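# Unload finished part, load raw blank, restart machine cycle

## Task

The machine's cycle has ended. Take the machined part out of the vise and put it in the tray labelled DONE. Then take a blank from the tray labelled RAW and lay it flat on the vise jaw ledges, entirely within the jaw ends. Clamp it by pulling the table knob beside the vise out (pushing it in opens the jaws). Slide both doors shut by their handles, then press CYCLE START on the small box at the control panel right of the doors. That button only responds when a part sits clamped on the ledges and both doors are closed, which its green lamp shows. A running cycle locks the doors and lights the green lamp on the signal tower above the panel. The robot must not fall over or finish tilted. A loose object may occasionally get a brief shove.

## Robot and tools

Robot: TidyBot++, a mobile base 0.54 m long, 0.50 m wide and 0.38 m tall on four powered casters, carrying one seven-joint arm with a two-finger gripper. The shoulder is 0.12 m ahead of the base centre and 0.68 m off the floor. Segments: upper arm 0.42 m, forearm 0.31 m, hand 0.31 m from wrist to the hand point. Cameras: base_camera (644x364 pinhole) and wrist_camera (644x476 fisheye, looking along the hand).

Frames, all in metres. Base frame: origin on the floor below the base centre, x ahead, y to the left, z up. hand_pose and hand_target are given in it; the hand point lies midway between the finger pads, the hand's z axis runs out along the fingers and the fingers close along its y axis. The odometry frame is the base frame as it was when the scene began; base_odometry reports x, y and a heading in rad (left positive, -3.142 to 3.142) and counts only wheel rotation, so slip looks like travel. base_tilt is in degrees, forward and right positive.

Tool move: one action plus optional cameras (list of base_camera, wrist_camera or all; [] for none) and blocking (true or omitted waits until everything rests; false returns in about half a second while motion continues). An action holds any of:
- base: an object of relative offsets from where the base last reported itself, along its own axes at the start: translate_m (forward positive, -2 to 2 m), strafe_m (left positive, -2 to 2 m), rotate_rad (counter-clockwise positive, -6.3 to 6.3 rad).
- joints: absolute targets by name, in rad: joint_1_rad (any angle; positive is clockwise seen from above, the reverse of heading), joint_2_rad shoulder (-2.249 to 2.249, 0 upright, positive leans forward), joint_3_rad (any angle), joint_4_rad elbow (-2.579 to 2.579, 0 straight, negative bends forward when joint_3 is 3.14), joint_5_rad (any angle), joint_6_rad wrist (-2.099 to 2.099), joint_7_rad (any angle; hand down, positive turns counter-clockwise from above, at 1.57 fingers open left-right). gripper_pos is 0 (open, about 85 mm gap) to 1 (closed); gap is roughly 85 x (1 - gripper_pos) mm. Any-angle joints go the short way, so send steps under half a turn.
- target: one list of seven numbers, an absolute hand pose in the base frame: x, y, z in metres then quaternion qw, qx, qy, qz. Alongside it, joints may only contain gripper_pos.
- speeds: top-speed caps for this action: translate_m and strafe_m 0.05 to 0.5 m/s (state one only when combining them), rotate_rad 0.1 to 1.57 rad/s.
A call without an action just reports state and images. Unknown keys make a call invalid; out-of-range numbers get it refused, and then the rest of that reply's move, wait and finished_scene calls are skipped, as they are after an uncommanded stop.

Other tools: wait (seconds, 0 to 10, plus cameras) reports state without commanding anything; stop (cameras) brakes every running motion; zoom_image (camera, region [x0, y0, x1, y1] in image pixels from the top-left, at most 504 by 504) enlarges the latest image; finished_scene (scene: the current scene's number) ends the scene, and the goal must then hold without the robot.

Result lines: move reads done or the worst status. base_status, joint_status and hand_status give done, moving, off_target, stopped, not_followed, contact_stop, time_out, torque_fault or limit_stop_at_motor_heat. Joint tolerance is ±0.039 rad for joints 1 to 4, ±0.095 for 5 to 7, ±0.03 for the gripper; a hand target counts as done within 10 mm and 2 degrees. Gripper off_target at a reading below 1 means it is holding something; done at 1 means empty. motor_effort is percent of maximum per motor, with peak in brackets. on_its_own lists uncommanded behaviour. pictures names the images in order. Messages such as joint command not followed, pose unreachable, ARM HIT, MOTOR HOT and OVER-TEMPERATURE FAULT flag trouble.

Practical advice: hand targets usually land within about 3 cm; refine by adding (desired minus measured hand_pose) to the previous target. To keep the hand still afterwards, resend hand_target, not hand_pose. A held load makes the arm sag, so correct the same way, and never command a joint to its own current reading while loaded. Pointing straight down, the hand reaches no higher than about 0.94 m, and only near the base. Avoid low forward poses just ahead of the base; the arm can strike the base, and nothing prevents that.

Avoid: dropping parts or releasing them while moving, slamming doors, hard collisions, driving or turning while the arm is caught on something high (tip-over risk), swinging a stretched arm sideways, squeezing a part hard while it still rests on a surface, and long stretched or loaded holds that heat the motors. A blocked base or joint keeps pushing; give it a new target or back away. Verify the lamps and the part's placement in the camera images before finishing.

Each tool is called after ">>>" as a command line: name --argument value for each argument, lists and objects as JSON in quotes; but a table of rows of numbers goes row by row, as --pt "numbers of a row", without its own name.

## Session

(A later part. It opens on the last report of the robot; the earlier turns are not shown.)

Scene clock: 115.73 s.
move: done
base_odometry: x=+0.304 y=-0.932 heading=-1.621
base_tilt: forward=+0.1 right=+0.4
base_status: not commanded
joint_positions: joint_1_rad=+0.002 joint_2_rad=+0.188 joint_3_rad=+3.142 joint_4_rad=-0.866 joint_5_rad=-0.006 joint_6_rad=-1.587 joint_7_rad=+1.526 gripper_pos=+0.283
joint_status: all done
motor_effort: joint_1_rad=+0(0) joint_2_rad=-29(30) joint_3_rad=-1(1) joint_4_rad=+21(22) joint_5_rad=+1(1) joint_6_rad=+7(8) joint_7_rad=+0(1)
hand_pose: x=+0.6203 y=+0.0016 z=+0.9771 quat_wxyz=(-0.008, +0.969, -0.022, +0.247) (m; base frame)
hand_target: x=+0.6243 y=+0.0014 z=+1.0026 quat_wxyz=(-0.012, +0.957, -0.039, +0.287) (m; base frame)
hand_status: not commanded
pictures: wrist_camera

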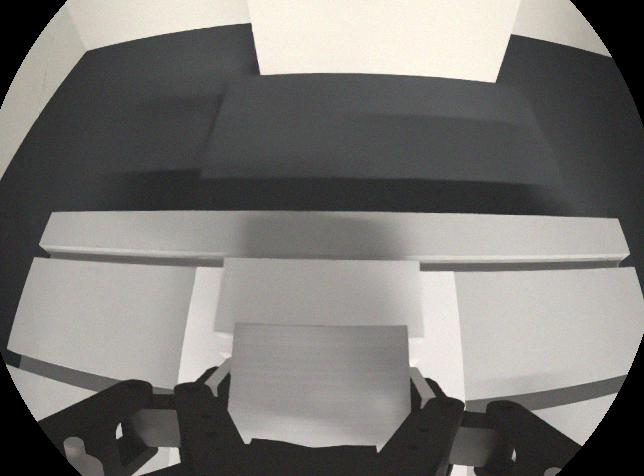

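>>> move --joints '{"joint_2_rad":0.15,"joint_4_rad":-0.89,"joint_6_rad":-1.53}' --cameras '["wrist_camera"]'

Scene clock: 116.43 s.
move: done
base_odometry: x=+0.304 y=-0.932 heading=-1.621
base_tilt: forward=+0.1 right=+0.4
base_status: not commanded
joint_positions: joint_1_rad=+0.002 joint_2_rad=+0.184 joint_3_rad=+3.142 joint_4_rad=-0.882 joint_5_rad=-0.006 joint_6_rad=-1.577 joint_7_rad=+1.526 gripper_pos=+0.283
joint_status: all done
motor_effort: joint_1_rad=+0(1) joint_2_rad=-27(29) joint_3_rad=-1(1) joint_4_rad=+19(21) joint_5_rad=+1(2) joint_6_rad=+5(7) joint_7_rad=+1(1)
hand_pose: x=+0.6202 y=+0.0016 z=+0.9740 quat_wxyz=(-0.008, +0.969, -0.022, +0.247) (m; base frame)
hand_target: x=+0.6214 y=+0.0014 z=+0.9952 quat_wxyz=(-0.011, +0.959, -0.039, +0.282) (m; base frame)
hand_status: not commanded
pictures: wrist_camera

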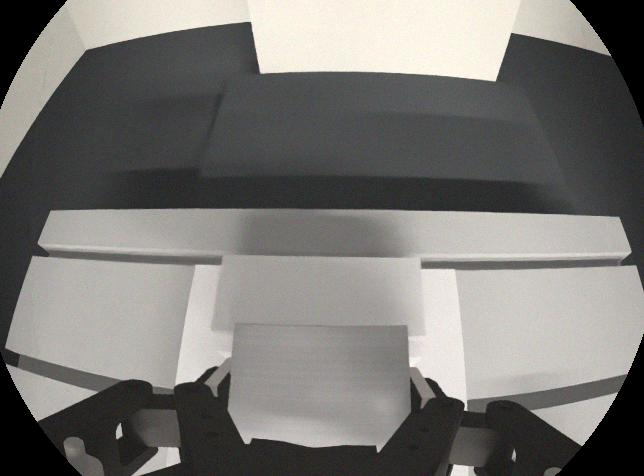

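>>> move --joints '{"joint_2_rad":0.148,"joint_4_rad":-0.915,"joint_6_rad":-1.51}' --cameras '["wrist_camera"]'

Scene clock: 117.13 s.
move: done
base_odometry: x=+0.304 y=-0.932 heading=-1.621
base_tilt: forward=+0.1 right=+0.4
base_status: not commanded
joint_positions: joint_1_rad=+0.002 joint_2_rad=+0.175 joint_3_rad=+3.142 joint_4_rad=-0.898 joint_5_rad=-0.006 joint_6_rad=-1.560 joint_7_rad=+1.526 gripper_pos=+0.283
joint_status: all done
motor_effort: joint_1_rad=+0(0) joint_2_rad=-25(27) joint_3_rad=-1(1) joint_4_rad=+18(19) joint_5_rad=+1(2) joint_6_rad=+4(5) joint_7_rad=+1(1)
hand_pose: x=+0.6201 y=+0.0016 z=+0.9742 quat_wxyz=(-0.008, +0.968, -0.022, +0.251) (m; base frame)
hand_target: x=+0.6234 y=+0.0014 z=+0.9885 quat_wxyz=(-0.011, +0.959, -0.039, +0.280) (m; base frame)
hand_status: not commanded
pictures: wrist_camera

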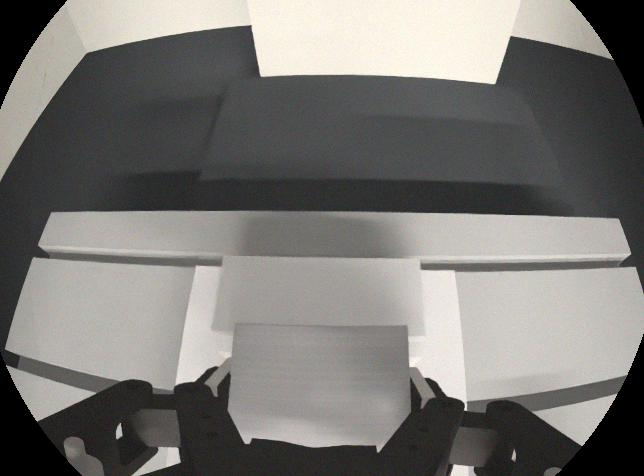

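>>> move --joints '{"gripper_pos":0.24}' --cameras '["wrist_camera"]'

>>> move --joints '{"gripper_pos":0.1}' --cameras '[]'

>>> move --joints '{"joint_2_rad":0.15,"joint_4_rad":-0.7,"joint_6_rad":-1.72}' --cameras '["wrist_camera"]'

Scene clock: 119.27 s.
move: done
base_odometry: x=+0.304 y=-0.932 heading=-1.621
base_tilt: forward=+0.1 right=+0.4
base_status: not commanded
joint_positions: joint_1_rad=+0.002 joint_2_rad=+0.172 joint_3_rad=+3.142 joint_4_rad=-0.900 joint_5_rad=-0.006 joint_6_rad=-1.559 joint_7_rad=+1.526 gripper_pos=+0.240
joint_status: all done
motor_effort: joint_1_rad=+0(1) joint_2_rad=-24(29) joint_3_rad=-1(1) joint_4_rad=+17(19) joint_5_rad=+1(2) joint_6_rad=+5(6) joint_7_rad=+0(1)
hand_pose: x=+0.6192 y=+0.0016 z=+0.9747 quat_wxyz=(-0.008, +0.967, -0.022, +0.252) (m; base frame)
hand_target: x=+0.6234 y=+0.0014 z=+0.9885 quat_wxyz=(-0.011, +0.959, -0.039, +0.280) (m; base frame)
hand_status: not commanded
pictures: wrist_camera

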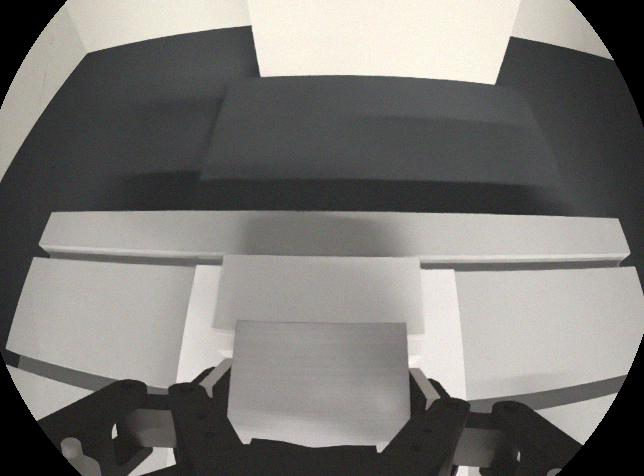

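Scene clock: 119.83 s.
move: done
base_odometry: x=+0.304 y=-0.932 heading=-1.621
base_tilt: forward=+0.1 right=+0.5
base_status: not commanded
joint_positions: joint_1_rad=+0.002 joint_2_rad=+0.172 joint_3_rad=+3.142 joint_4_rad=-0.900 joint_5_rad=-0.006 joint_6_rad=-1.559 joint_7_rad=+1.526 gripper_pos=+0.100
joint_status: all done
motor_effort: joint_1_rad=+0(1) joint_2_rad=-24(25) joint_3_rad=-1(1) joint_4_rad=+18(18) joint_5_rad=+1(1) joint_6_rad=+5(6) joint_7_rad=+1(1)
hand_pose: x=+0.6192 y=+0.0016 z=+0.9747 quat_wxyz=(-0.008, +0.967, -0.022, +0.252) (m; base frame)
hand_target: x=+0.6234 y=+0.0014 z=+0.9885 quat_wxyz=(-0.011, +0.959, -0.039, +0.280) (m; base frame)
hand_status: not commanded
pictures: none
No camera images: "cameras" was empty.

Scene clock: 121.03 s.
move: done
base_odometry: x=+0.304 y=-0.932 heading=-1.621
base_tilt: forward=+0.1 right=+0.4
base_status: not commanded
joint_positions: joint_1_rad=+0.002 joint_2_rad=+0.167 joint_3_rad=+3.142 joint_4_rad=-0.722 joint_5_rad=-0.006 joint_6_rad=-1.670 joint_7_rad=+1.526 gripper_pos=+0.100
joint_status: all done
motor_effort: joint_1_rad=+0(1) joint_2_rad=-23(26) joint_3_rad=+0(1) joint_4_rad=+17(19) joint_5_rad=+1(1) joint_6_rad=+5(7) joint_7_rad=+1(1)
hand_pose: x=+0.6044 y=+0.0016 z=+1.0349 quat_wxyz=(-0.009, +0.958, -0.022, +0.287) (m; base frame)
hand_target: x=+0.5865 y=+0.0014 z=+1.0435 quat_wxyz=(-0.011, +0.959, -0.039, +0.282) (m; base frame)
hand_status: not commanded
pictures: wrist_camera

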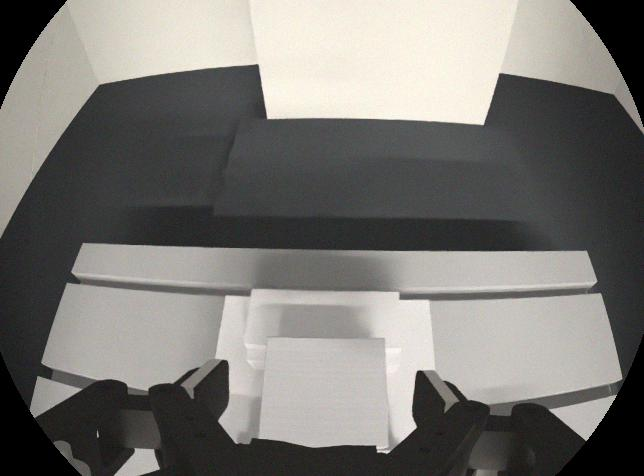

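>>> move --joints '{"joint_2_rad":0.18,"joint_4_rad":-0.5,"joint_6_rad":-1.92}' --cameras '["wrist_camera"]'

>>> move --base '{"translate_m":-0.46}' --cameras '[]'

>>> move --base '{"strafe_m":-0.155}' --joints '{"gripper_pos":0.4,"joint_2_rad":0.01,"joint_4_rad":-2.15,"joint_6_rad":0.45}' --cameras '["wrist_camera"]'

Scene clock: 122.50 s.
move: done
base_odometry: x=+0.304 y=-0.932 heading=-1.621
base_tilt: forward=+0.1 right=+0.4
base_status: not commanded
joint_positions: joint_1_rad=+0.002 joint_2_rad=+0.173 joint_3_rad=+3.142 joint_4_rad=-0.523 joint_5_rad=-0.006 joint_6_rad=-1.866 joint_7_rad=+1.526 gripper_pos=+0.100
joint_status: all done
motor_effort: joint_1_rad=+0(0) joint_2_rad=-21(25) joint_3_rad=-1(1) joint_4_rad=+14(17) joint_5_rad=+1(1) joint_6_rad=+5(7) joint_7_rad=+0(1)
hand_pose: x=+0.5635 y=+0.0017 z=+1.0771 quat_wxyz=(-0.008, +0.958, -0.021, +0.286) (m; base frame)
hand_target: x=+0.5525 y=+0.0014 z=+1.0735 quat_wxyz=(-0.011, +0.963, -0.039, +0.267) (m; base frame)
hand_status: not commanded
pictures: wrist_camera

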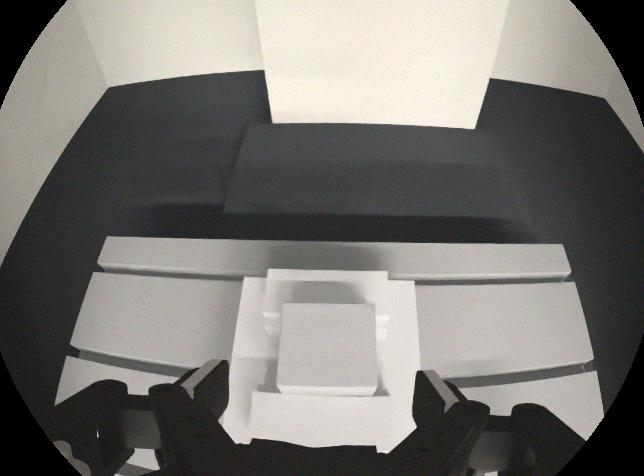

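Scene clock: 124.87 s.
move: done
base_odometry: x=+0.327 y=-0.473 heading=-1.621
base_tilt: forward=+0.1 right=+0.4
base_status: done
joint_positions: joint_1_rad=+0.002 joint_2_rad=+0.183 joint_3_rad=+3.142 joint_4_rad=-0.520 joint_5_rad=-0.006 joint_6_rad=-1.874 joint_7_rad=+1.526 gripper_pos=+0.100
joint_status: not commanded
motor_effort: joint_1_rad=+0(3) joint_2_rad=-21(26) joint_3_rad=-1(2) joint_4_rad=+14(15) joint_5_rad=+1(1) joint_6_rad=+5(6) joint_7_rad=+0(1)
hand_pose: x=+0.5653 y=+0.0019 z=+1.0724 quat_wxyz=(-0.008, +0.960, -0.021, +0.278) (m; base frame)
hand_target: x=+0.5525 y=+0.0014 z=+1.0735 quat_wxyz=(-0.011, +0.963, -0.039, +0.267) (m; base frame)
hand_status: not commanded
pictures: none
No camera images: "cameras" was empty.

Scene clock: 128.33 s.
move: done
base_odometry: x=+0.172 y=-0.465 heading=-1.622
base_tilt: forward=+0.1 right=+0.5
base_status: done
joint_positions: joint_1_rad=+0.005 joint_2_rad=+0.038 joint_3_rad=+3.143 joint_4_rad=-2.132 joint_5_rad=-0.006 joint_6_rad=+0.384 joint_7_rad=+1.526 gripper_pos=+0.400
joint_status: all done
motor_effort: joint_1_rad=+0(2) joint_2_rad=-21(27) joint_3_rad=-1(2) joint_4_rad=+19(22) joint_5_rad=+1(2) joint_6_rad=+8(10) joint_7_rad=+0(1)
hand_pose: x=+0.6985 y=-0.0026 z=+0.8583 quat_wxyz=(-0.013, +0.779, -0.022, +0.627) (m; base frame)
hand_target: x=+0.6928 y=+0.0014 z=+0.8846 quat_wxyz=(-0.027, +0.754, -0.030, +0.656) (m; base frame)
hand_status: not commanded
pictures: wrist_camera

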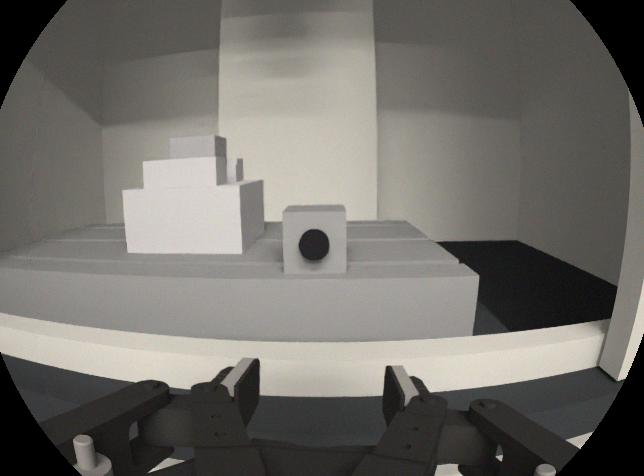

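>>> move --base '{"translate_m":0.15,"strafe_m":0.005}' --joints '{"joint_2_rad":-0.02,"joint_4_rad":-2.15,"joint_6_rad":0.5}' --cameras '["wrist_camera"]'

Scene clock: 130.03 s.
move: done
base_odometry: x=+0.170 y=-0.615 heading=-1.622
base_tilt: forward=+0.1 right=+0.4
base_status: done
joint_positions: joint_1_rad=+0.005 joint_2_rad=-0.004 joint_3_rad=+3.143 joint_4_rad=-2.139 joint_5_rad=-0.006 joint_6_rad=+0.439 joint_7_rad=+1.526 gripper_pos=+0.400
joint_status: all done
motor_effort: joint_1_rad=+0(1) joint_2_rad=-20(22) joint_3_rad=+0(1) joint_4_rad=+20(21) joint_5_rad=+1(1) joint_6_rad=+9(10) joint_7_rad=+1(1)
hand_pose: x=+0.6919 y=-0.0026 z=+0.8955 quat_wxyz=(-0.014, +0.750, -0.022, +0.661) (m; base frame)
hand_target: x=+0.6878 y=+0.0014 z=+0.9173 quat_wxyz=(-0.028, +0.727, -0.029, +0.685) (m; base frame)
hand_status: not commanded
pictures: wrist_camera

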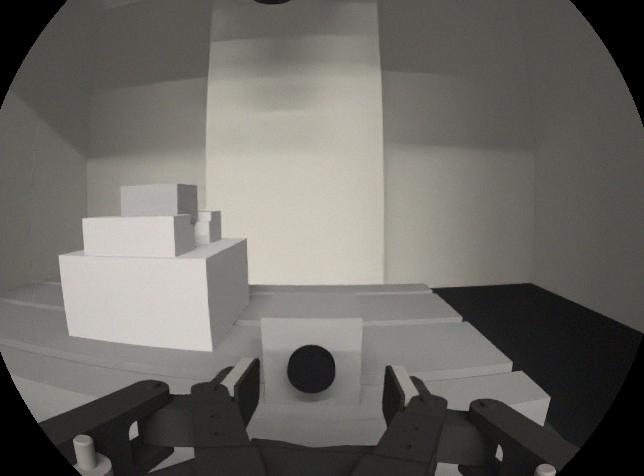

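>>> move --base '{"translate_m":0.03,"strafe_m":0.005}' --speeds '{"translate_m":0.1}' --joints '{"joint_2_rad":0.01,"joint_4_rad":-2.15,"joint_6_rad":0.5}' --cameras '["wrist_camera"]'

Scene clock: 133.60 s.
move: done
base_odometry: x=+0.173 y=-0.645 heading=-1.622
base_tilt: forward=+0.1 right=+0.5
base_status: done
joint_positions: joint_1_rad=+0.005 joint_2_rad=+0.018 joint_3_rad=+3.143 joint_4_rad=-2.139 joint_5_rad=-0.006 joint_6_rad=+0.440 joint_7_rad=+1.526 gripper_pos=+0.400
joint_status: all done
motor_effort: joint_1_rad=+0(1) joint_2_rad=-20(22) joint_3_rad=-1(1) joint_4_rad=+19(21) joint_5_rad=+1(1) joint_6_rad=+9(10) joint_7_rad=+1(1)
hand_pose: x=+0.6964 y=-0.0027 z=+0.8832 quat_wxyz=(-0.013, +0.757, -0.022, +0.653) (m; base frame)
hand_target: x=+0.6946 y=+0.0014 z=+0.9001 quat_wxyz=(-0.027, +0.737, -0.030, +0.674) (m; base frame)
hand_status: not commanded
pictures: wrist_camera

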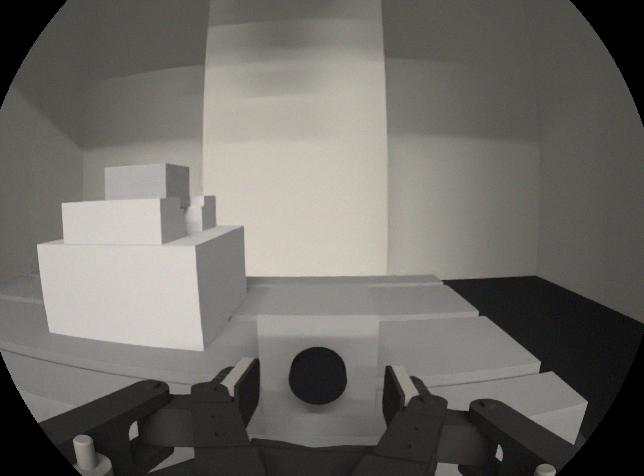

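>>> move --base '{"translate_m":0.012,"strafe_m":0.001}' --speeds '{"translate_m":0.05}' --joints '{"joint_2_rad":0.004,"joint_4_rad":-2.165,"joint_6_rad":0.5}' --cameras '["wrist_camera"]'

Scene clock: 134.47 s.
move: done
base_odometry: x=+0.173 y=-0.657 heading=-1.622
base_tilt: forward=+0.1 right=+0.4
base_status: done
joint_positions: joint_1_rad=+0.005 joint_2_rad=+0.018 joint_3_rad=+3.143 joint_4_rad=-2.152 joint_5_rad=-0.006 joint_6_rad=+0.440 joint_7_rad=+1.526 gripper_pos=+0.400
joint_status: all done
motor_effort: joint_1_rad=+0(1) joint_2_rad=-20(22) joint_3_rad=-1(2) joint_4_rad=+20(21) joint_5_rad=+1(1) joint_6_rad=+9(10) joint_7_rad=+0(1)
hand_pose: x=+0.6935 y=-0.0026 z=+0.8763 quat_wxyz=(-0.013, +0.761, -0.022, +0.649) (m; base frame)
hand_target: x=+0.6902 y=+0.0014 z=+0.8950 quat_wxyz=(-0.027, +0.740, -0.030, +0.671) (m; base frame)
hand_status: not commanded
pictures: wrist_camera

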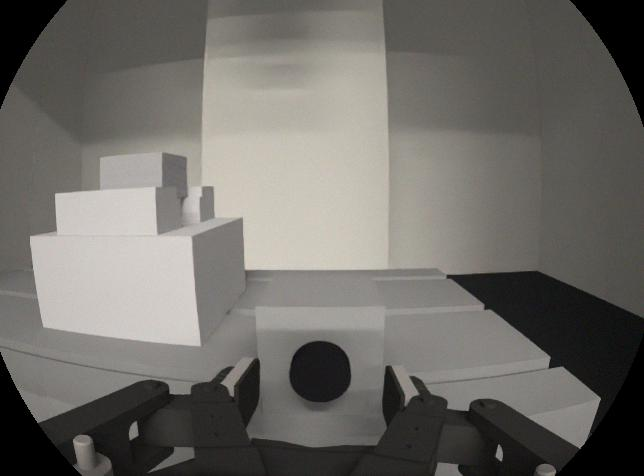

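>>> move --base '{"translate_m":0.015}' --speeds '{"translate_m":0.05}' --joints '{"joint_2_rad":0.0,"joint_4_rad":-2.185,"joint_6_rad":0.5}' --cameras '["wrist_camera"]'

Scene clock: 135.57 s.
move: done
base_odometry: x=+0.173 y=-0.672 heading=-1.622
base_tilt: forward=+0.1 right=+0.4
base_status: done
joint_positions: joint_1_rad=+0.005 joint_2_rad=+0.015 joint_3_rad=+3.143 joint_4_rad=-2.171 joint_5_rad=-0.006 joint_6_rad=+0.440 joint_7_rad=+1.526 gripper_pos=+0.400
joint_status: all done
motor_effort: joint_1_rad=+0(1) joint_2_rad=-20(22) joint_3_rad=-1(1) joint_4_rad=+19(20) joint_5_rad=+1(1) joint_6_rad=+8(10) joint_7_rad=+0(1)
hand_pose: x=+0.6886 y=-0.0026 z=+0.8666 quat_wxyz=(-0.013, +0.766, -0.022, +0.642) (m; base frame)
hand_target: x=+0.6852 y=+0.0014 z=+0.8859 quat_wxyz=(-0.027, +0.746, -0.030, +0.665) (m; base frame)
hand_status: not commanded
pictures: wrist_camera

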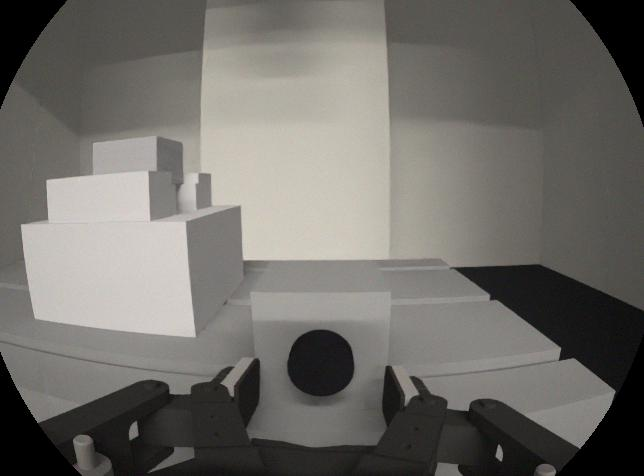

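>>> move --base '{"translate_m":0.015}' --speeds '{"translate_m":0.05}' --joints '{"joint_2_rad":-0.01,"joint_4_rad":-2.165,"joint_6_rad":0.5}' --cameras '["wrist_camera"]'

Scene clock: 136.53 s.
move: done
base_odometry: x=+0.172 y=-0.687 heading=-1.622
base_tilt: forward=+0.1 right=+0.5
base_status: done
joint_positions: joint_1_rad=+0.004 joint_2_rad=-0.006 joint_3_rad=+3.143 joint_4_rad=-2.186 joint_5_rad=-0.006 joint_6_rad=+0.441 joint_7_rad=+1.526 gripper_pos=+0.400
joint_status: all done
motor_effort: joint_1_rad=+0(1) joint_2_rad=-18(21) joint_3_rad=-1(2) joint_4_rad=+22(31) joint_5_rad=+1(1) joint_6_rad=+10(15) joint_7_rad=+0(1)
hand_pose: x=+0.6814 y=-0.0024 z=+0.8706 quat_wxyz=(-0.013, +0.764, -0.022, +0.645) (m; base frame)
hand_target: x=+0.6872 y=+0.0014 z=+0.9030 quat_wxyz=(-0.027, +0.736, -0.030, +0.676) (m; base frame)
hand_status: not commanded
pictures: wrist_camera

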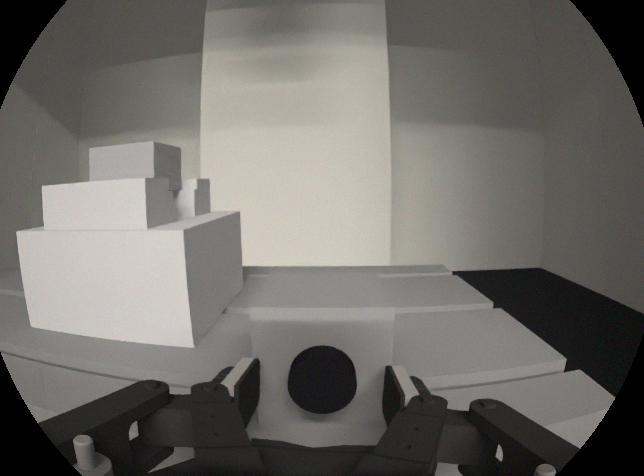

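>>> move --base '{"translate_m":-0.007,"strafe_m":-0.001}' --speeds '{"translate_m":0.05}' --cameras '[]'

>>> move --joints '{"gripper_pos":1}' --cameras '["wrist_camera"]'

Scene clock: 137.37 s.
move: done
base_odometry: x=+0.172 y=-0.680 heading=-1.622
base_tilt: forward=+0.1 right=+0.5
base_status: done
joint_positions: joint_1_rad=+0.004 joint_2_rad=-0.004 joint_3_rad=+3.143 joint_4_rad=-2.181 joint_5_rad=-0.006 joint_6_rad=+0.444 joint_7_rad=+1.526 gripper_pos=+0.400
joint_status: not commanded
motor_effort: joint_1_rad=+0(1) joint_2_rad=-20(22) joint_3_rad=+0(1) joint_4_rad=+19(21) joint_5_rad=+1(1) joint_6_rad=+9(10) joint_7_rad=+0(1)
hand_pose: x=+0.6828 y=-0.0024 z=+0.8731 quat_wxyz=(-0.013, +0.762, -0.022, +0.647) (m; base frame)
hand_target: x=+0.6872 y=+0.0014 z=+0.9030 quat_wxyz=(-0.027, +0.736, -0.030, +0.676) (m; base frame)
hand_status: not commanded
pictures: none
No camera images: "cameras" was empty.

Scene clock: 138.23 s.
move: off_target
base_odometry: x=+0.172 y=-0.680 heading=-1.622
base_tilt: forward=+0.1 right=+0.4
base_status: not commanded
joint_positions: joint_1_rad=+0.004 joint_2_rad=-0.006 joint_3_rad=+3.142 joint_4_rad=-2.183 joint_5_rad=-0.006 joint_6_rad=+0.444 joint_7_rad=+1.526 gripper_pos=+0.749
joint_status: gripper_pos off_target (ended at +0.749, target +1.000)
motor_effort: joint_1_rad=+0(2) joint_2_rad=-19(20) joint_3_rad=+0(1) joint_4_rad=+22(27) joint_5_rad=+1(1) joint_6_rad=+10(12) joint_7_rad=+0(1)
hand_pose: x=+0.6822 y=-0.0019 z=+0.8732 quat_wxyz=(-0.014, +0.762, -0.021, +0.647) (m; base frame)
hand_target: x=+0.6872 y=+0.0014 z=+0.9030 quat_wxyz=(-0.027, +0.736, -0.030, +0.676) (m; base frame)
hand_status: not commanded
pictures: wrist_camera

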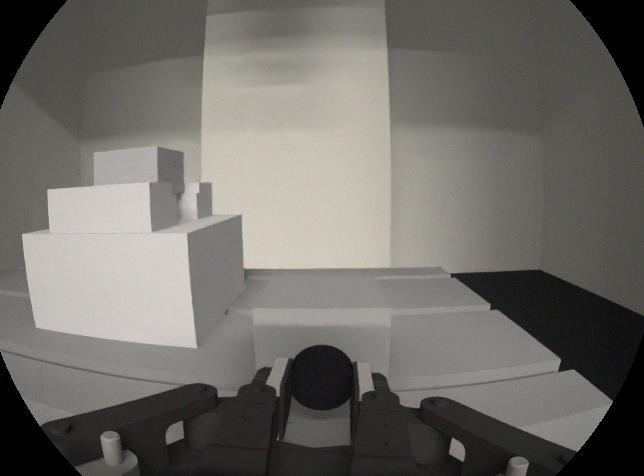

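Gripped (.749). Pull.

>>> move --base '{"translate_m":-0.06}' --speeds '{"translate_m":0.05}' --cameras '["wrist_camera"]'

Scene clock: 140.00 s.
move: done
base_odometry: x=+0.175 y=-0.620 heading=-1.622
base_tilt: forward=+0.1 right=+0.5
base_status: done
joint_positions: joint_1_rad=+0.003 joint_2_rad=+0.099 joint_3_rad=+3.144 joint_4_rad=-2.087 joint_5_rad=-0.006 joint_6_rad=+0.472 joint_7_rad=+1.526 gripper_pos=+0.752
joint_status: not commanded
motor_effort: joint_1_rad=-1(2) joint_2_rad=-40(44) joint_3_rad=-2(3) joint_4_rad=+3(21) joint_5_rad=+1(2) joint_6_rad=+6(9) joint_7_rad=+0(1)
hand_pose: x=+0.7254 y=-0.0030 z=+0.8744 quat_wxyz=(-0.013, +0.756, -0.022, +0.654) (m; base frame)
hand_target: x=+0.6872 y=+0.0014 z=+0.9030 quat_wxyz=(-0.027, +0.736, -0.030, +0.676) (m; base frame)
hand_status: not commanded
pictures: wrist_camera

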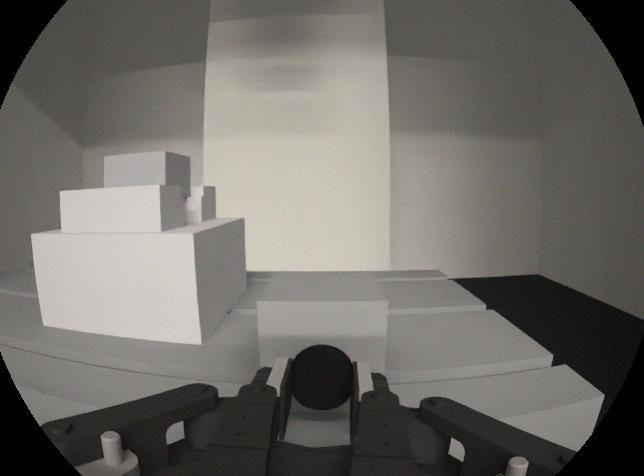

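>>> move --base '{"translate_m":-0.035}' --speeds '{"translate_m":0.05}' --cameras '["wrist_camera"]'

Scene clock: 142.83 s.
move: time_out
base_odometry: x=+0.177 y=-0.588 heading=-1.618
base_tilt: forward=+0.1 right=+0.5
base_status: translate_m time_out (by the wheels' count: -0.032 of -0.035)
joint_positions: joint_1_rad=-0.003 joint_2_rad=+0.150 joint_3_rad=+3.147 joint_4_rad=-2.039 joint_5_rad=-0.006 joint_6_rad=+0.487 joint_7_rad=+1.526 gripper_pos=+0.753
joint_status: not commanded
motor_effort: joint_1_rad=+1(4) joint_2_rad=-50(55) joint_3_rad=-1(5) joint_4_rad=-5(10) joint_5_rad=+1(2) joint_6_rad=+4(6) joint_7_rad=+0(1)
hand_pose: x=+0.7468 y=-0.0009 z=+0.8748 quat_wxyz=(-0.014, +0.752, -0.020, +0.659) (m; base frame)
hand_target: x=+0.6872 y=+0.0014 z=+0.9030 quat_wxyz=(-0.027, +0.736, -0.030, +0.676) (m; base frame)
hand_status: not commanded
pictures: wrist_camera

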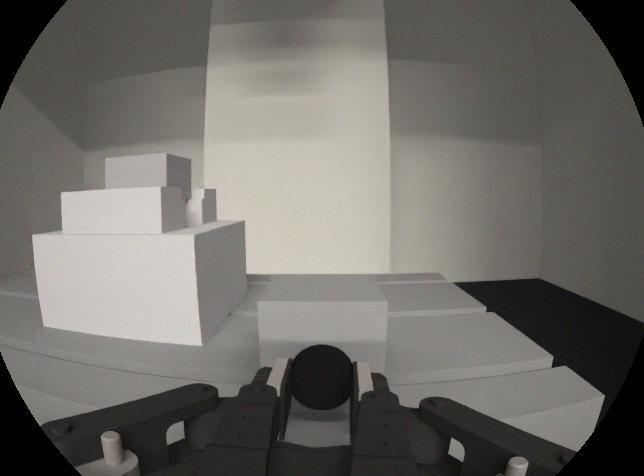

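>>> move --base '{"translate_m":0.06}' --speeds '{"translate_m":0.1}' --cameras '[]'

>>> move --joints '{"gripper_pos":0.4}' --cameras '["wrist_camera"]'

>>> move --base '{"translate_m":-0.15}' --speeds '{"translate_m":0.2}' --cameras '["wrist_camera","base_camera"]'

Scene clock: 144.10 s.
move: done
base_odometry: x=+0.174 y=-0.648 heading=-1.618
base_tilt: forward=+0.1 right=+0.4
base_status: done
joint_positions: joint_1_rad=-0.002 joint_2_rad=+0.016 joint_3_rad=+3.144 joint_4_rad=-2.184 joint_5_rad=-0.006 joint_6_rad=+0.487 joint_7_rad=+1.526 gripper_pos=+0.753
joint_status: not commanded
motor_effort: joint_1_rad=+0(3) joint_2_rad=-23(52) joint_3_rad=-1(4) joint_4_rad=+22(26) joint_5_rad=+1(2) joint_6_rad=+11(13) joint_7_rad=+0(1)
hand_pose: x=+0.6879 y=+0.0007 z=+0.8733 quat_wxyz=(-0.015, +0.755, -0.019, +0.655) (m; base frame)
hand_target: x=+0.6872 y=+0.0014 z=+0.9030 quat_wxyz=(-0.027, +0.736, -0.030, +0.676) (m; base frame)
hand_status: not commanded
pictures: none
No camera images: "cameras" was empty.

Scene clock: 144.97 s.
move: done
base_odometry: x=+0.174 y=-0.648 heading=-1.618
base_tilt: forward=+0.1 right=+0.4
base_status: not commanded
joint_positions: joint_1_rad=-0.002 joint_2_rad=+0.007 joint_3_rad=+3.144 joint_4_rad=-2.179 joint_5_rad=-0.006 joint_6_rad=+0.487 joint_7_rad=+1.526 gripper_pos=+0.400
joint_status: all done
motor_effort: joint_1_rad=+0(0) joint_2_rad=-20(27) joint_3_rad=-1(1) joint_4_rad=+19(23) joint_5_rad=+1(1) joint_6_rad=+9(12) joint_7_rad=+0(1)
hand_pose: x=+0.6874 y=+0.0007 z=+0.8809 quat_wxyz=(-0.015, +0.751, -0.019, +0.660) (m; base frame)
hand_target: x=+0.6872 y=+0.0014 z=+0.9030 quat_wxyz=(-0.027, +0.736, -0.030, +0.676) (m; base frame)
hand_status: not commanded
pictures: wrist_camera

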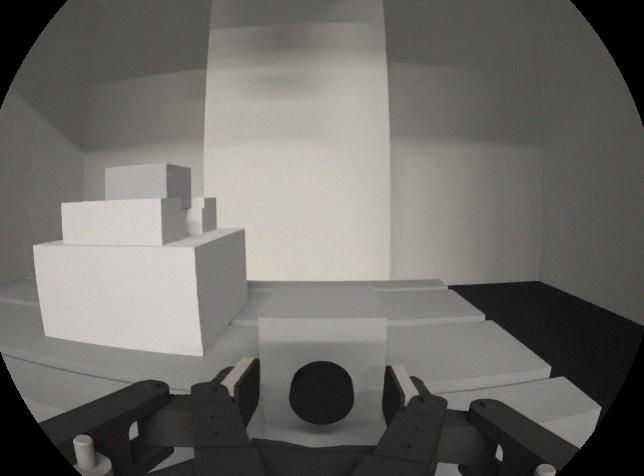

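Scene clock: 146.50 s.
move: done
base_odometry: x=+0.181 y=-0.498 heading=-1.619
base_tilt: forward=+0.0 right=+0.4
base_status: done
joint_positions: joint_1_rad=-0.002 joint_2_rad=+0.004 joint_3_rad=+3.144 joint_4_rad=-2.179 joint_5_rad=-0.006 joint_6_rad=+0.487 joint_7_rad=+1.526 gripper_pos=+0.400
joint_status: not commanded
motor_effort: joint_1_rad=+0(1) joint_2_rad=-20(24) joint_3_rad=+0(1) joint_4_rad=+19(20) joint_5_rad=+1(1) joint_6_rad=+10(10) joint_7_rad=+0(1)
hand_pose: x=+0.6868 y=+0.0007 z=+0.8829 quat_wxyz=(-0.015, +0.750, -0.019, +0.661) (m; base frame)
hand_target: x=+0.6872 y=+0.0014 z=+0.9030 quat_wxyz=(-0.027, +0.736, -0.030, +0.676) (m; base frame)
hand_status: not commanded
pictures: base_camera, wrist_camera

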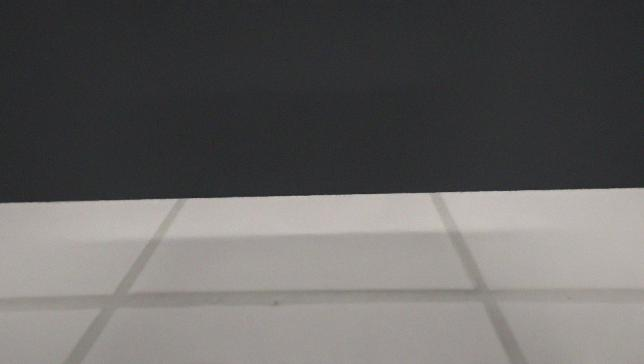

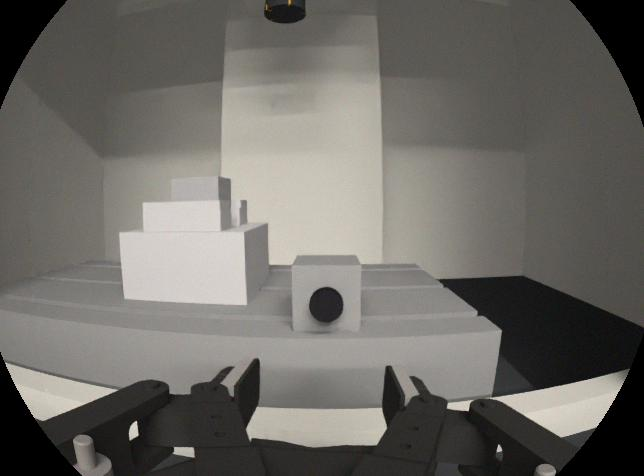

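>>> move --base '{"translate_m":-0.08}' --joints '{"gripper_pos":0.3,"joint_2_rad":-0.549,"joint_4_rad":-1.752,"joint_6_rad":-0.32}' --cameras '[]'

>>> move --base '{"strafe_m":-0.33,"translate_m":0.07}' --cameras '["wrist_camera"]'

Scene clock: 148.93 s.
move: done
base_odometry: x=+0.185 y=-0.418 heading=-1.619
base_tilt: forward=+0.0 right=+0.4
base_status: done
joint_positions: joint_1_rad=-0.002 joint_2_rad=-0.544 joint_3_rad=+3.144 joint_4_rad=-1.775 joint_5_rad=-0.006 joint_6_rad=-0.271 joint_7_rad=+1.526 gripper_pos=+0.300
joint_status: all done
motor_effort: joint_1_rad=+0(1) joint_2_rad=-3(24) joint_3_rad=+0(1) joint_4_rad=+22(24) joint_5_rad=+1(1) joint_6_rad=+9(10) joint_7_rad=+0(1)
hand_pose: x=+0.5081 y=+0.0016 z=+1.1680 quat_wxyz=(-0.019, +0.682, -0.017, +0.731) (m; base frame)
hand_target: x=+0.5037 y=+0.0014 z=+1.1686 quat_wxyz=(-0.029, +0.689, -0.028, +0.723) (m; base frame)
hand_status: not commanded
pictures: none
No camera images: "cameras" was empty.

Scene clock: 150.93 s.
move: done
base_odometry: x=-0.148 y=-0.472 heading=-1.619
base_tilt: forward=+0.0 right=+0.5
base_status: done
joint_positions: joint_1_rad=-0.002 joint_2_rad=-0.544 joint_3_rad=+3.145 joint_4_rad=-1.775 joint_5_rad=-0.006 joint_6_rad=-0.274 joint_7_rad=+1.526 gripper_pos=+0.300
joint_status: not commanded
motor_effort: joint_1_rad=+0(1) joint_2_rad=-2(3) joint_3_rad=+0(3) joint_4_rad=+21(22) joint_5_rad=+1(1) joint_6_rad=+9(10) joint_7_rad=+1(1)
hand_pose: x=+0.5082 y=+0.0007 z=+1.1673 quat_wxyz=(-0.019, +0.683, -0.017, +0.730) (m; base frame)
hand_target: x=+0.5037 y=+0.0014 z=+1.1686 quat_wxyz=(-0.029, +0.689, -0.028, +0.723) (m; base frame)
hand_status: not commanded
pictures: wrist_camera

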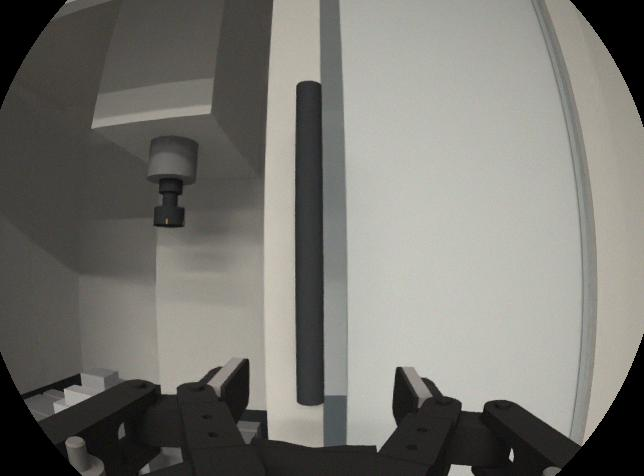

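>>> move --base '{"translate_m":0.15,"strafe_m":0.008}' --speeds '{"translate_m":0.2}' --cameras '["wrist_camera"]'

Scene clock: 153.07 s.
move: done
base_odometry: x=-0.148 y=-0.622 heading=-1.619
base_tilt: forward=+0.1 right=+0.5
base_status: done
joint_positions: joint_1_rad=-0.002 joint_2_rad=-0.544 joint_3_rad=+3.145 joint_4_rad=-1.775 joint_5_rad=-0.006 joint_6_rad=-0.275 joint_7_rad=+1.526 gripper_pos=+0.300
joint_status: not commanded
motor_effort: joint_1_rad=+0(0) joint_2_rad=-2(5) joint_3_rad=+0(1) joint_4_rad=+21(22) joint_5_rad=+0(1) joint_6_rad=+9(10) joint_7_rad=+0(1)
hand_pose: x=+0.5080 y=+0.0007 z=+1.1672 quat_wxyz=(-0.019, +0.683, -0.017, +0.730) (m; base frame)
hand_target: x=+0.5037 y=+0.0014 z=+1.1686 quat_wxyz=(-0.029, +0.689, -0.028, +0.723) (m; base frame)
hand_status: not commanded
pictures: wrist_camera

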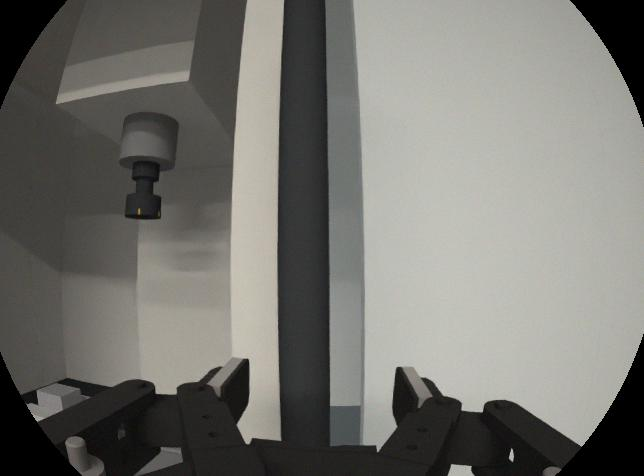

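>>> move --base '{"translate_m":0.043,"strafe_m":0.006}' --speeds '{"translate_m":0.1}' --cameras '["wrist_camera"]'

>>> move --base '{"strafe_m":0.33}' --speeds '{"strafe_m":0.25}' --cameras '["wrist_camera"]'

Scene clock: 154.27 s.
move: done
base_odometry: x=-0.144 y=-0.665 heading=-1.619
base_tilt: forward=+0.1 right=+0.5
base_status: done
joint_positions: joint_1_rad=-0.002 joint_2_rad=-0.547 joint_3_rad=+3.145 joint_4_rad=-1.774 joint_5_rad=-0.006 joint_6_rad=-0.276 joint_7_rad=+1.526 gripper_pos=+0.300
joint_status: not commanded
motor_effort: joint_1_rad=+0(1) joint_2_rad=-2(5) joint_3_rad=+0(1) joint_4_rad=+22(23) joint_5_rad=+1(1) joint_6_rad=+9(10) joint_7_rad=+0(1)
hand_pose: x=+0.5070 y=+0.0007 z=+1.1680 quat_wxyz=(-0.019, +0.683, -0.017, +0.730) (m; base frame)
hand_target: x=+0.5037 y=+0.0014 z=+1.1686 quat_wxyz=(-0.029, +0.689, -0.028, +0.723) (m; base frame)
hand_status: not commanded
pictures: wrist_camera

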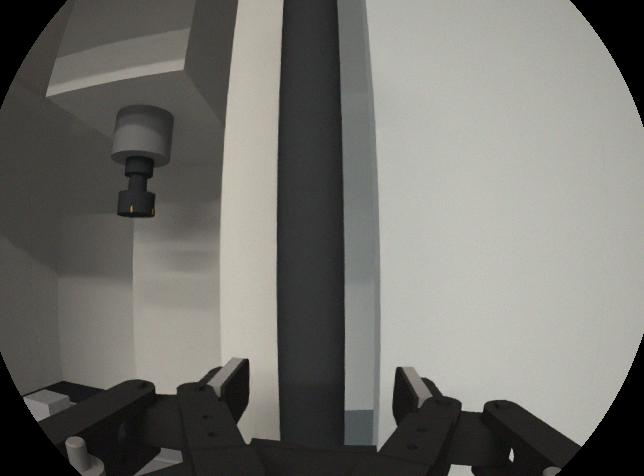

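Scene clock: 156.47 s.
move: done
base_odometry: x=+0.186 y=-0.682 heading=-1.619
base_tilt: forward=+0.0 right=+0.4
base_status: done
joint_positions: joint_1_rad=+0.040 joint_2_rad=-0.554 joint_3_rad=+3.185 joint_4_rad=-1.769 joint_5_rad=+0.015 joint_6_rad=-0.297 joint_7_rad=+1.526 gripper_pos=+0.300
joint_status: not commanded
motor_effort: joint_1_rad=-6(17) joint_2_rad=+1(6) joint_3_rad=-9(27) joint_4_rad=+20(24) joint_5_rad=-1(6) joint_6_rad=+9(12) joint_7_rad=+0(1)
hand_pose: x=+0.5016 y=-0.0410 z=+1.1673 quat_wxyz=(+0.011, +0.685, -0.047, +0.727) (m; base frame)
hand_target: x=+0.5037 y=+0.0014 z=+1.1686 quat_wxyz=(-0.029, +0.689, -0.028, +0.723) (m; base frame)
hand_status: not commanded
pictures: wrist_camera

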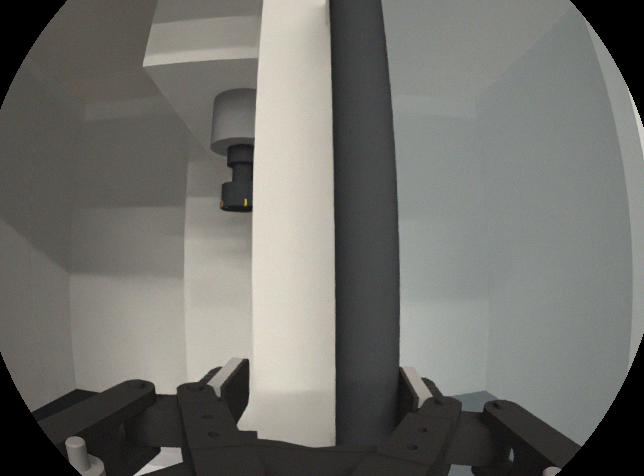

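>>> move --base '{"strafe_m":0.14}' --speeds '{"strafe_m":0.2}' --cameras '["wrist_camera"]'

Scene clock: 158.03 s.
move: done
base_odometry: x=+0.325 y=-0.689 heading=-1.619
base_tilt: forward=+0.0 right=+0.5
base_status: done
joint_positions: joint_1_rad=+0.084 joint_2_rad=-0.546 joint_3_rad=+3.252 joint_4_rad=-1.759 joint_5_rad=+0.023 joint_6_rad=-0.308 joint_7_rad=+1.526 gripper_pos=+0.300
joint_status: not commanded
motor_effort: joint_1_rad=-13(18) joint_2_rad=-3(6) joint_3_rad=-22(30) joint_4_rad=+21(24) joint_5_rad=-5(8) joint_6_rad=+8(12) joint_7_rad=+0(1)
hand_pose: x=+0.4968 y=-0.0972 z=+1.1660 quat_wxyz=(+0.039, +0.684, -0.093, +0.723) (m; base frame)
hand_target: x=+0.5037 y=+0.0014 z=+1.1686 quat_wxyz=(-0.029, +0.689, -0.028, +0.723) (m; base frame)
hand_status: not commanded
pictures: wrist_camera

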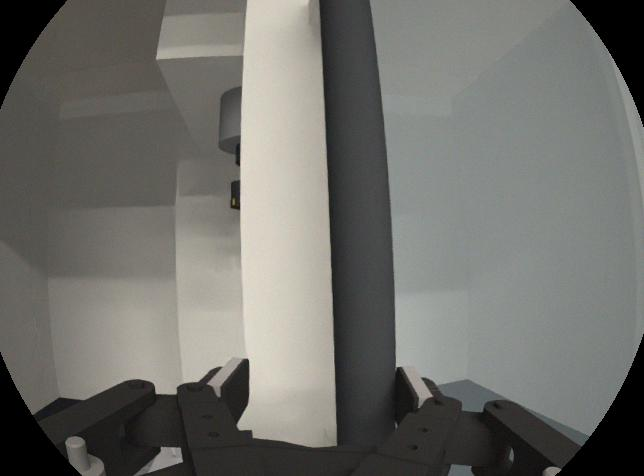

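>>> move --base '{"strafe_m":0.03}' --speeds '{"strafe_m":0.1}' --cameras '[]'

Scene clock: 159.80 s.
move: done
base_odometry: x=+0.355 y=-0.690 heading=-1.619
base_tilt: forward=+0.0 right=+0.4
base_status: done
joint_positions: joint_1_rad=-0.008 joint_2_rad=-0.549 joint_3_rad=+3.134 joint_4_rad=-1.756 joint_5_rad=+0.005 joint_6_rad=-0.311 joint_7_rad=+1.526 gripper_pos=+0.300
joint_status: not commanded
motor_effort: joint_1_rad=+0(20) joint_2_rad=-2(8) joint_3_rad=+0(31) joint_4_rad=+21(23) joint_5_rad=+1(8) joint_6_rad=+9(12) joint_7_rad=+0(1)
hand_pose: x=+0.5038 y=+0.0085 z=+1.1693 quat_wxyz=(-0.018, +0.688, -0.008, +0.726) (m; base frame)
hand_target: x=+0.5037 y=+0.0014 z=+1.1686 quat_wxyz=(-0.029, +0.689, -0.028, +0.723) (m; base frame)
hand_status: not commanded
pictures: none
No camera images: "cameras" was empty.

>>> wait --seconds 0

Scene clock: 160.67 s.
base_odometry: x=+0.355 y=-0.690 heading=-1.619
base_tilt: forward=+0.0 right=+0.4
base_status: done
joint_positions: joint_1_rad=-0.008 joint_2_rad=-0.549 joint_3_rad=+3.134 joint_4_rad=-1.756 joint_5_rad=+0.005 joint_6_rad=-0.311 joint_7_rad=+1.526 gripper_pos=+0.300
joint_status: not commanded
motor_effort: joint_1_rad=-1(20) joint_2_rad=-2(8) joint_3_rad=+0(31) joint_4_rad=+21(23) joint_5_rad=+1(8) joint_6_rad=+9(12) joint_7_rad=+0(1)
hand_pose: x=+0.5038 y=+0.0085 z=+1.1693 quat_wxyz=(-0.018, +0.688, -0.008, +0.726) (m; base frame)
hand_target: x=+0.5037 y=+0.0014 z=+1.1686 quat_wxyz=(-0.029, +0.689, -0.028, +0.723) (m; base frame)
hand_status: not commanded
pictures: base_camera, wrist_camera

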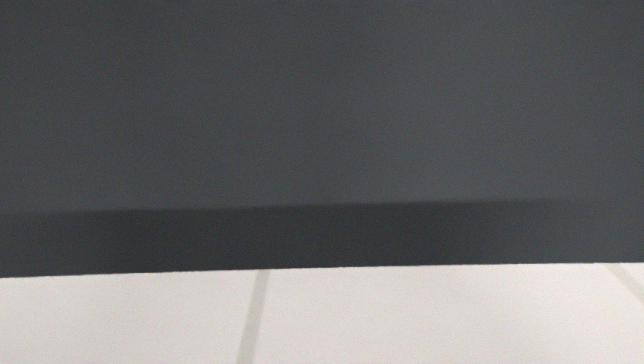

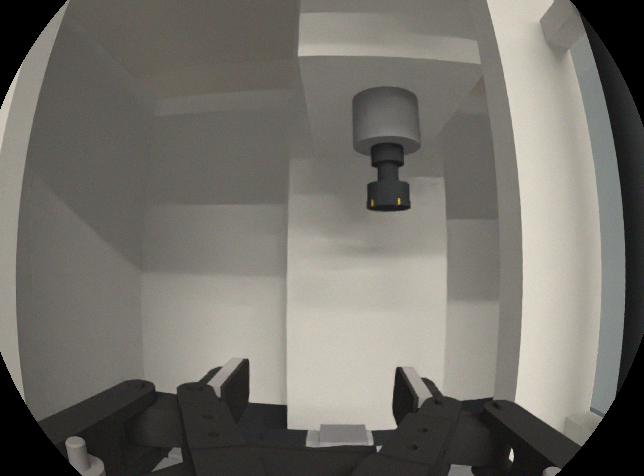

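>>> move --base '{"translate_m":-0.18}' --cameras '["wrist_camera"]'

Scene clock: 162.47 s.
move: done
base_odometry: x=+0.364 y=-0.510 heading=-1.619
base_tilt: forward=+0.0 right=+0.4
base_status: done
joint_positions: joint_1_rad=-0.008 joint_2_rad=-0.555 joint_3_rad=+3.134 joint_4_rad=-1.756 joint_5_rad=+0.005 joint_6_rad=-0.311 joint_7_rad=+1.526 gripper_pos=+0.300
joint_status: not commanded
motor_effort: joint_1_rad=+0(1) joint_2_rad=-1(5) joint_3_rad=+0(1) joint_4_rad=+21(22) joint_5_rad=+1(1) joint_6_rad=+9(11) joint_7_rad=+0(1)
hand_pose: x=+0.5010 y=+0.0085 z=+1.1715 quat_wxyz=(-0.018, +0.686, -0.008, +0.728) (m; base frame)
hand_target: x=+0.5037 y=+0.0014 z=+1.1686 quat_wxyz=(-0.029, +0.689, -0.028, +0.723) (m; base frame)
hand_status: not commanded
pictures: wrist_camera

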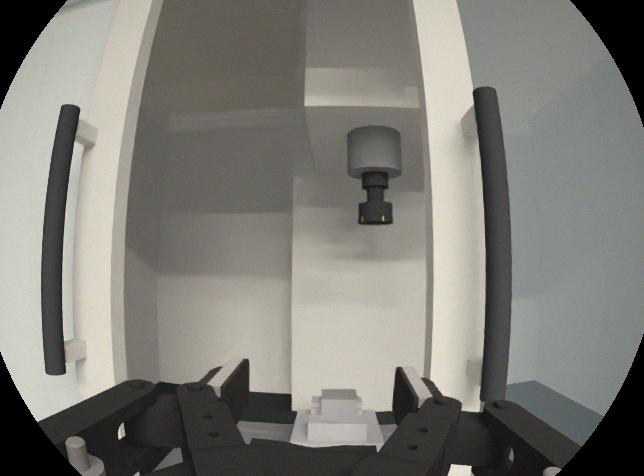

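>>> move --base '{"strafe_m":0.26}' --cameras '["wrist_camera"]'

Scene clock: 164.47 s.
move: done
base_odometry: x=+0.624 y=-0.523 heading=-1.619
base_tilt: forward=+0.0 right=+0.4
base_status: done
joint_positions: joint_1_rad=-0.007 joint_2_rad=-0.555 joint_3_rad=+3.135 joint_4_rad=-1.756 joint_5_rad=+0.005 joint_6_rad=-0.311 joint_7_rad=+1.526 gripper_pos=+0.300
joint_status: not commanded
motor_effort: joint_1_rad=+0(1) joint_2_rad=-2(3) joint_3_rad=+0(3) joint_4_rad=+22(22) joint_5_rad=+1(1) joint_6_rad=+9(10) joint_7_rad=+0(1)
hand_pose: x=+0.5011 y=+0.0073 z=+1.1714 quat_wxyz=(-0.017, +0.686, -0.008, +0.728) (m; base frame)
hand_target: x=+0.5037 y=+0.0014 z=+1.1686 quat_wxyz=(-0.029, +0.689, -0.028, +0.723) (m; base frame)
hand_status: not commanded
pictures: wrist_camera

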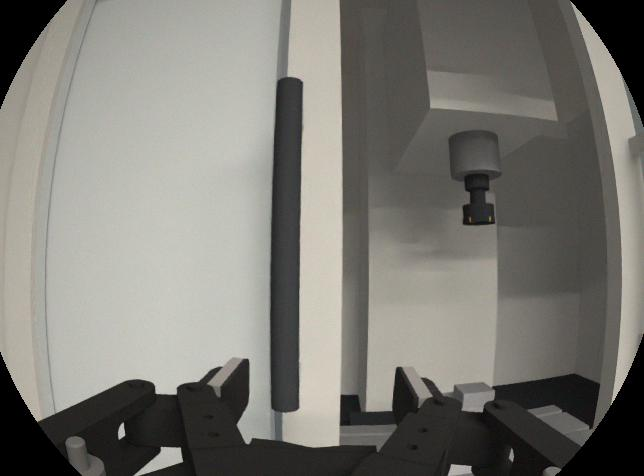

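>>> move --base '{"strafe_m":0.029,"translate_m":0.14}' --speeds '{"translate_m":0.2}' --cameras '["wrist_camera"]'

Scene clock: 166.10 s.
move: done
base_odometry: x=+0.646 y=-0.664 heading=-1.619
base_tilt: forward=+0.1 right=+0.4
base_status: done
joint_positions: joint_1_rad=-0.007 joint_2_rad=-0.549 joint_3_rad=+3.135 joint_4_rad=-1.756 joint_5_rad=+0.005 joint_6_rad=-0.311 joint_7_rad=+1.526 gripper_pos=+0.300
joint_status: not commanded
motor_effort: joint_1_rad=+0(1) joint_2_rad=-2(5) joint_3_rad=+0(1) joint_4_rad=+21(23) joint_5_rad=+1(1) joint_6_rad=+8(10) joint_7_rad=+0(1)
hand_pose: x=+0.5041 y=+0.0073 z=+1.1691 quat_wxyz=(-0.017, +0.688, -0.009, +0.725) (m; base frame)
hand_target: x=+0.5037 y=+0.0014 z=+1.1686 quat_wxyz=(-0.029, +0.689, -0.028, +0.723) (m; base frame)
hand_status: not commanded
pictures: wrist_camera

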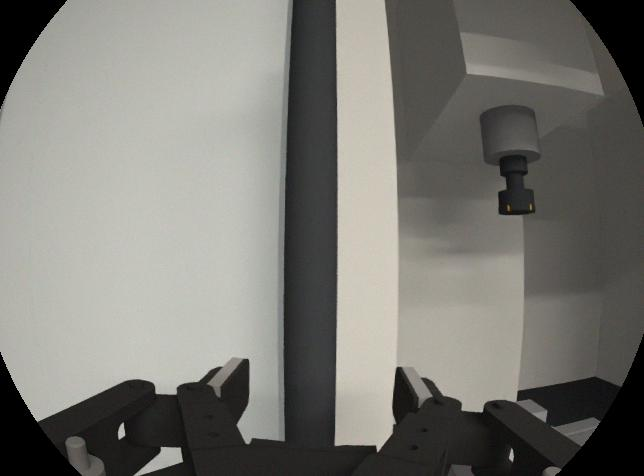

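>>> move --base '{"translate_m":0.044,"strafe_m":0.004}' --speeds '{"translate_m":0.1}' --cameras '[]'

>>> move --base '{"strafe_m":-0.33}' --speeds '{"strafe_m":0.25}' --cameras '["wrist_camera"]'

Scene clock: 167.23 s.
move: done
base_odometry: x=+0.648 y=-0.708 heading=-1.619
base_tilt: forward=+0.1 right=+0.4
base_status: done
joint_positions: joint_1_rad=-0.007 joint_2_rad=-0.548 joint_3_rad=+3.135 joint_4_rad=-1.756 joint_5_rad=+0.005 joint_6_rad=-0.311 joint_7_rad=+1.526 gripper_pos=+0.300
joint_status: not commanded
motor_effort: joint_1_rad=+0(1) joint_2_rad=-2(5) joint_3_rad=+0(1) joint_4_rad=+21(22) joint_5_rad=+1(1) joint_6_rad=+10(10) joint_7_rad=+0(1)
hand_pose: x=+0.5043 y=+0.0073 z=+1.1689 quat_wxyz=(-0.017, +0.688, -0.009, +0.725) (m; base frame)
hand_target: x=+0.5037 y=+0.0014 z=+1.1686 quat_wxyz=(-0.029, +0.689, -0.028, +0.723) (m; base frame)
hand_status: not commanded
pictures: none
No camera images: "cameras" was empty.

Scene clock: 169.43 s.
move: done
base_odometry: x=+0.319 y=-0.692 heading=-1.619
base_tilt: forward=+0.0 right=+0.4
base_status: done
joint_positions: joint_1_rad=-0.044 joint_2_rad=-0.553 joint_3_rad=+3.090 joint_4_rad=-1.758 joint_5_rad=-0.016 joint_6_rad=-0.321 joint_7_rad=+1.526 gripper_pos=+0.300
joint_status: not commanded
motor_effort: joint_1_rad=+6(16) joint_2_rad=+1(7) joint_3_rad=+9(26) joint_4_rad=+21(25) joint_5_rad=+3(8) joint_6_rad=+9(13) joint_7_rad=+0(1)
hand_pose: x=+0.4995 y=+0.0495 z=+1.1654 quat_wxyz=(-0.046, +0.691, +0.021, +0.721) (m; base frame)
hand_target: x=+0.5037 y=+0.0014 z=+1.1686 quat_wxyz=(-0.029, +0.689, -0.028, +0.723) (m; base frame)
hand_status: not commanded
pictures: wrist_camera

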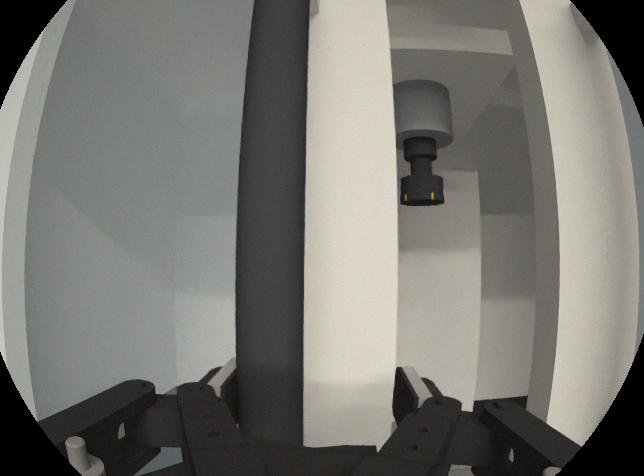

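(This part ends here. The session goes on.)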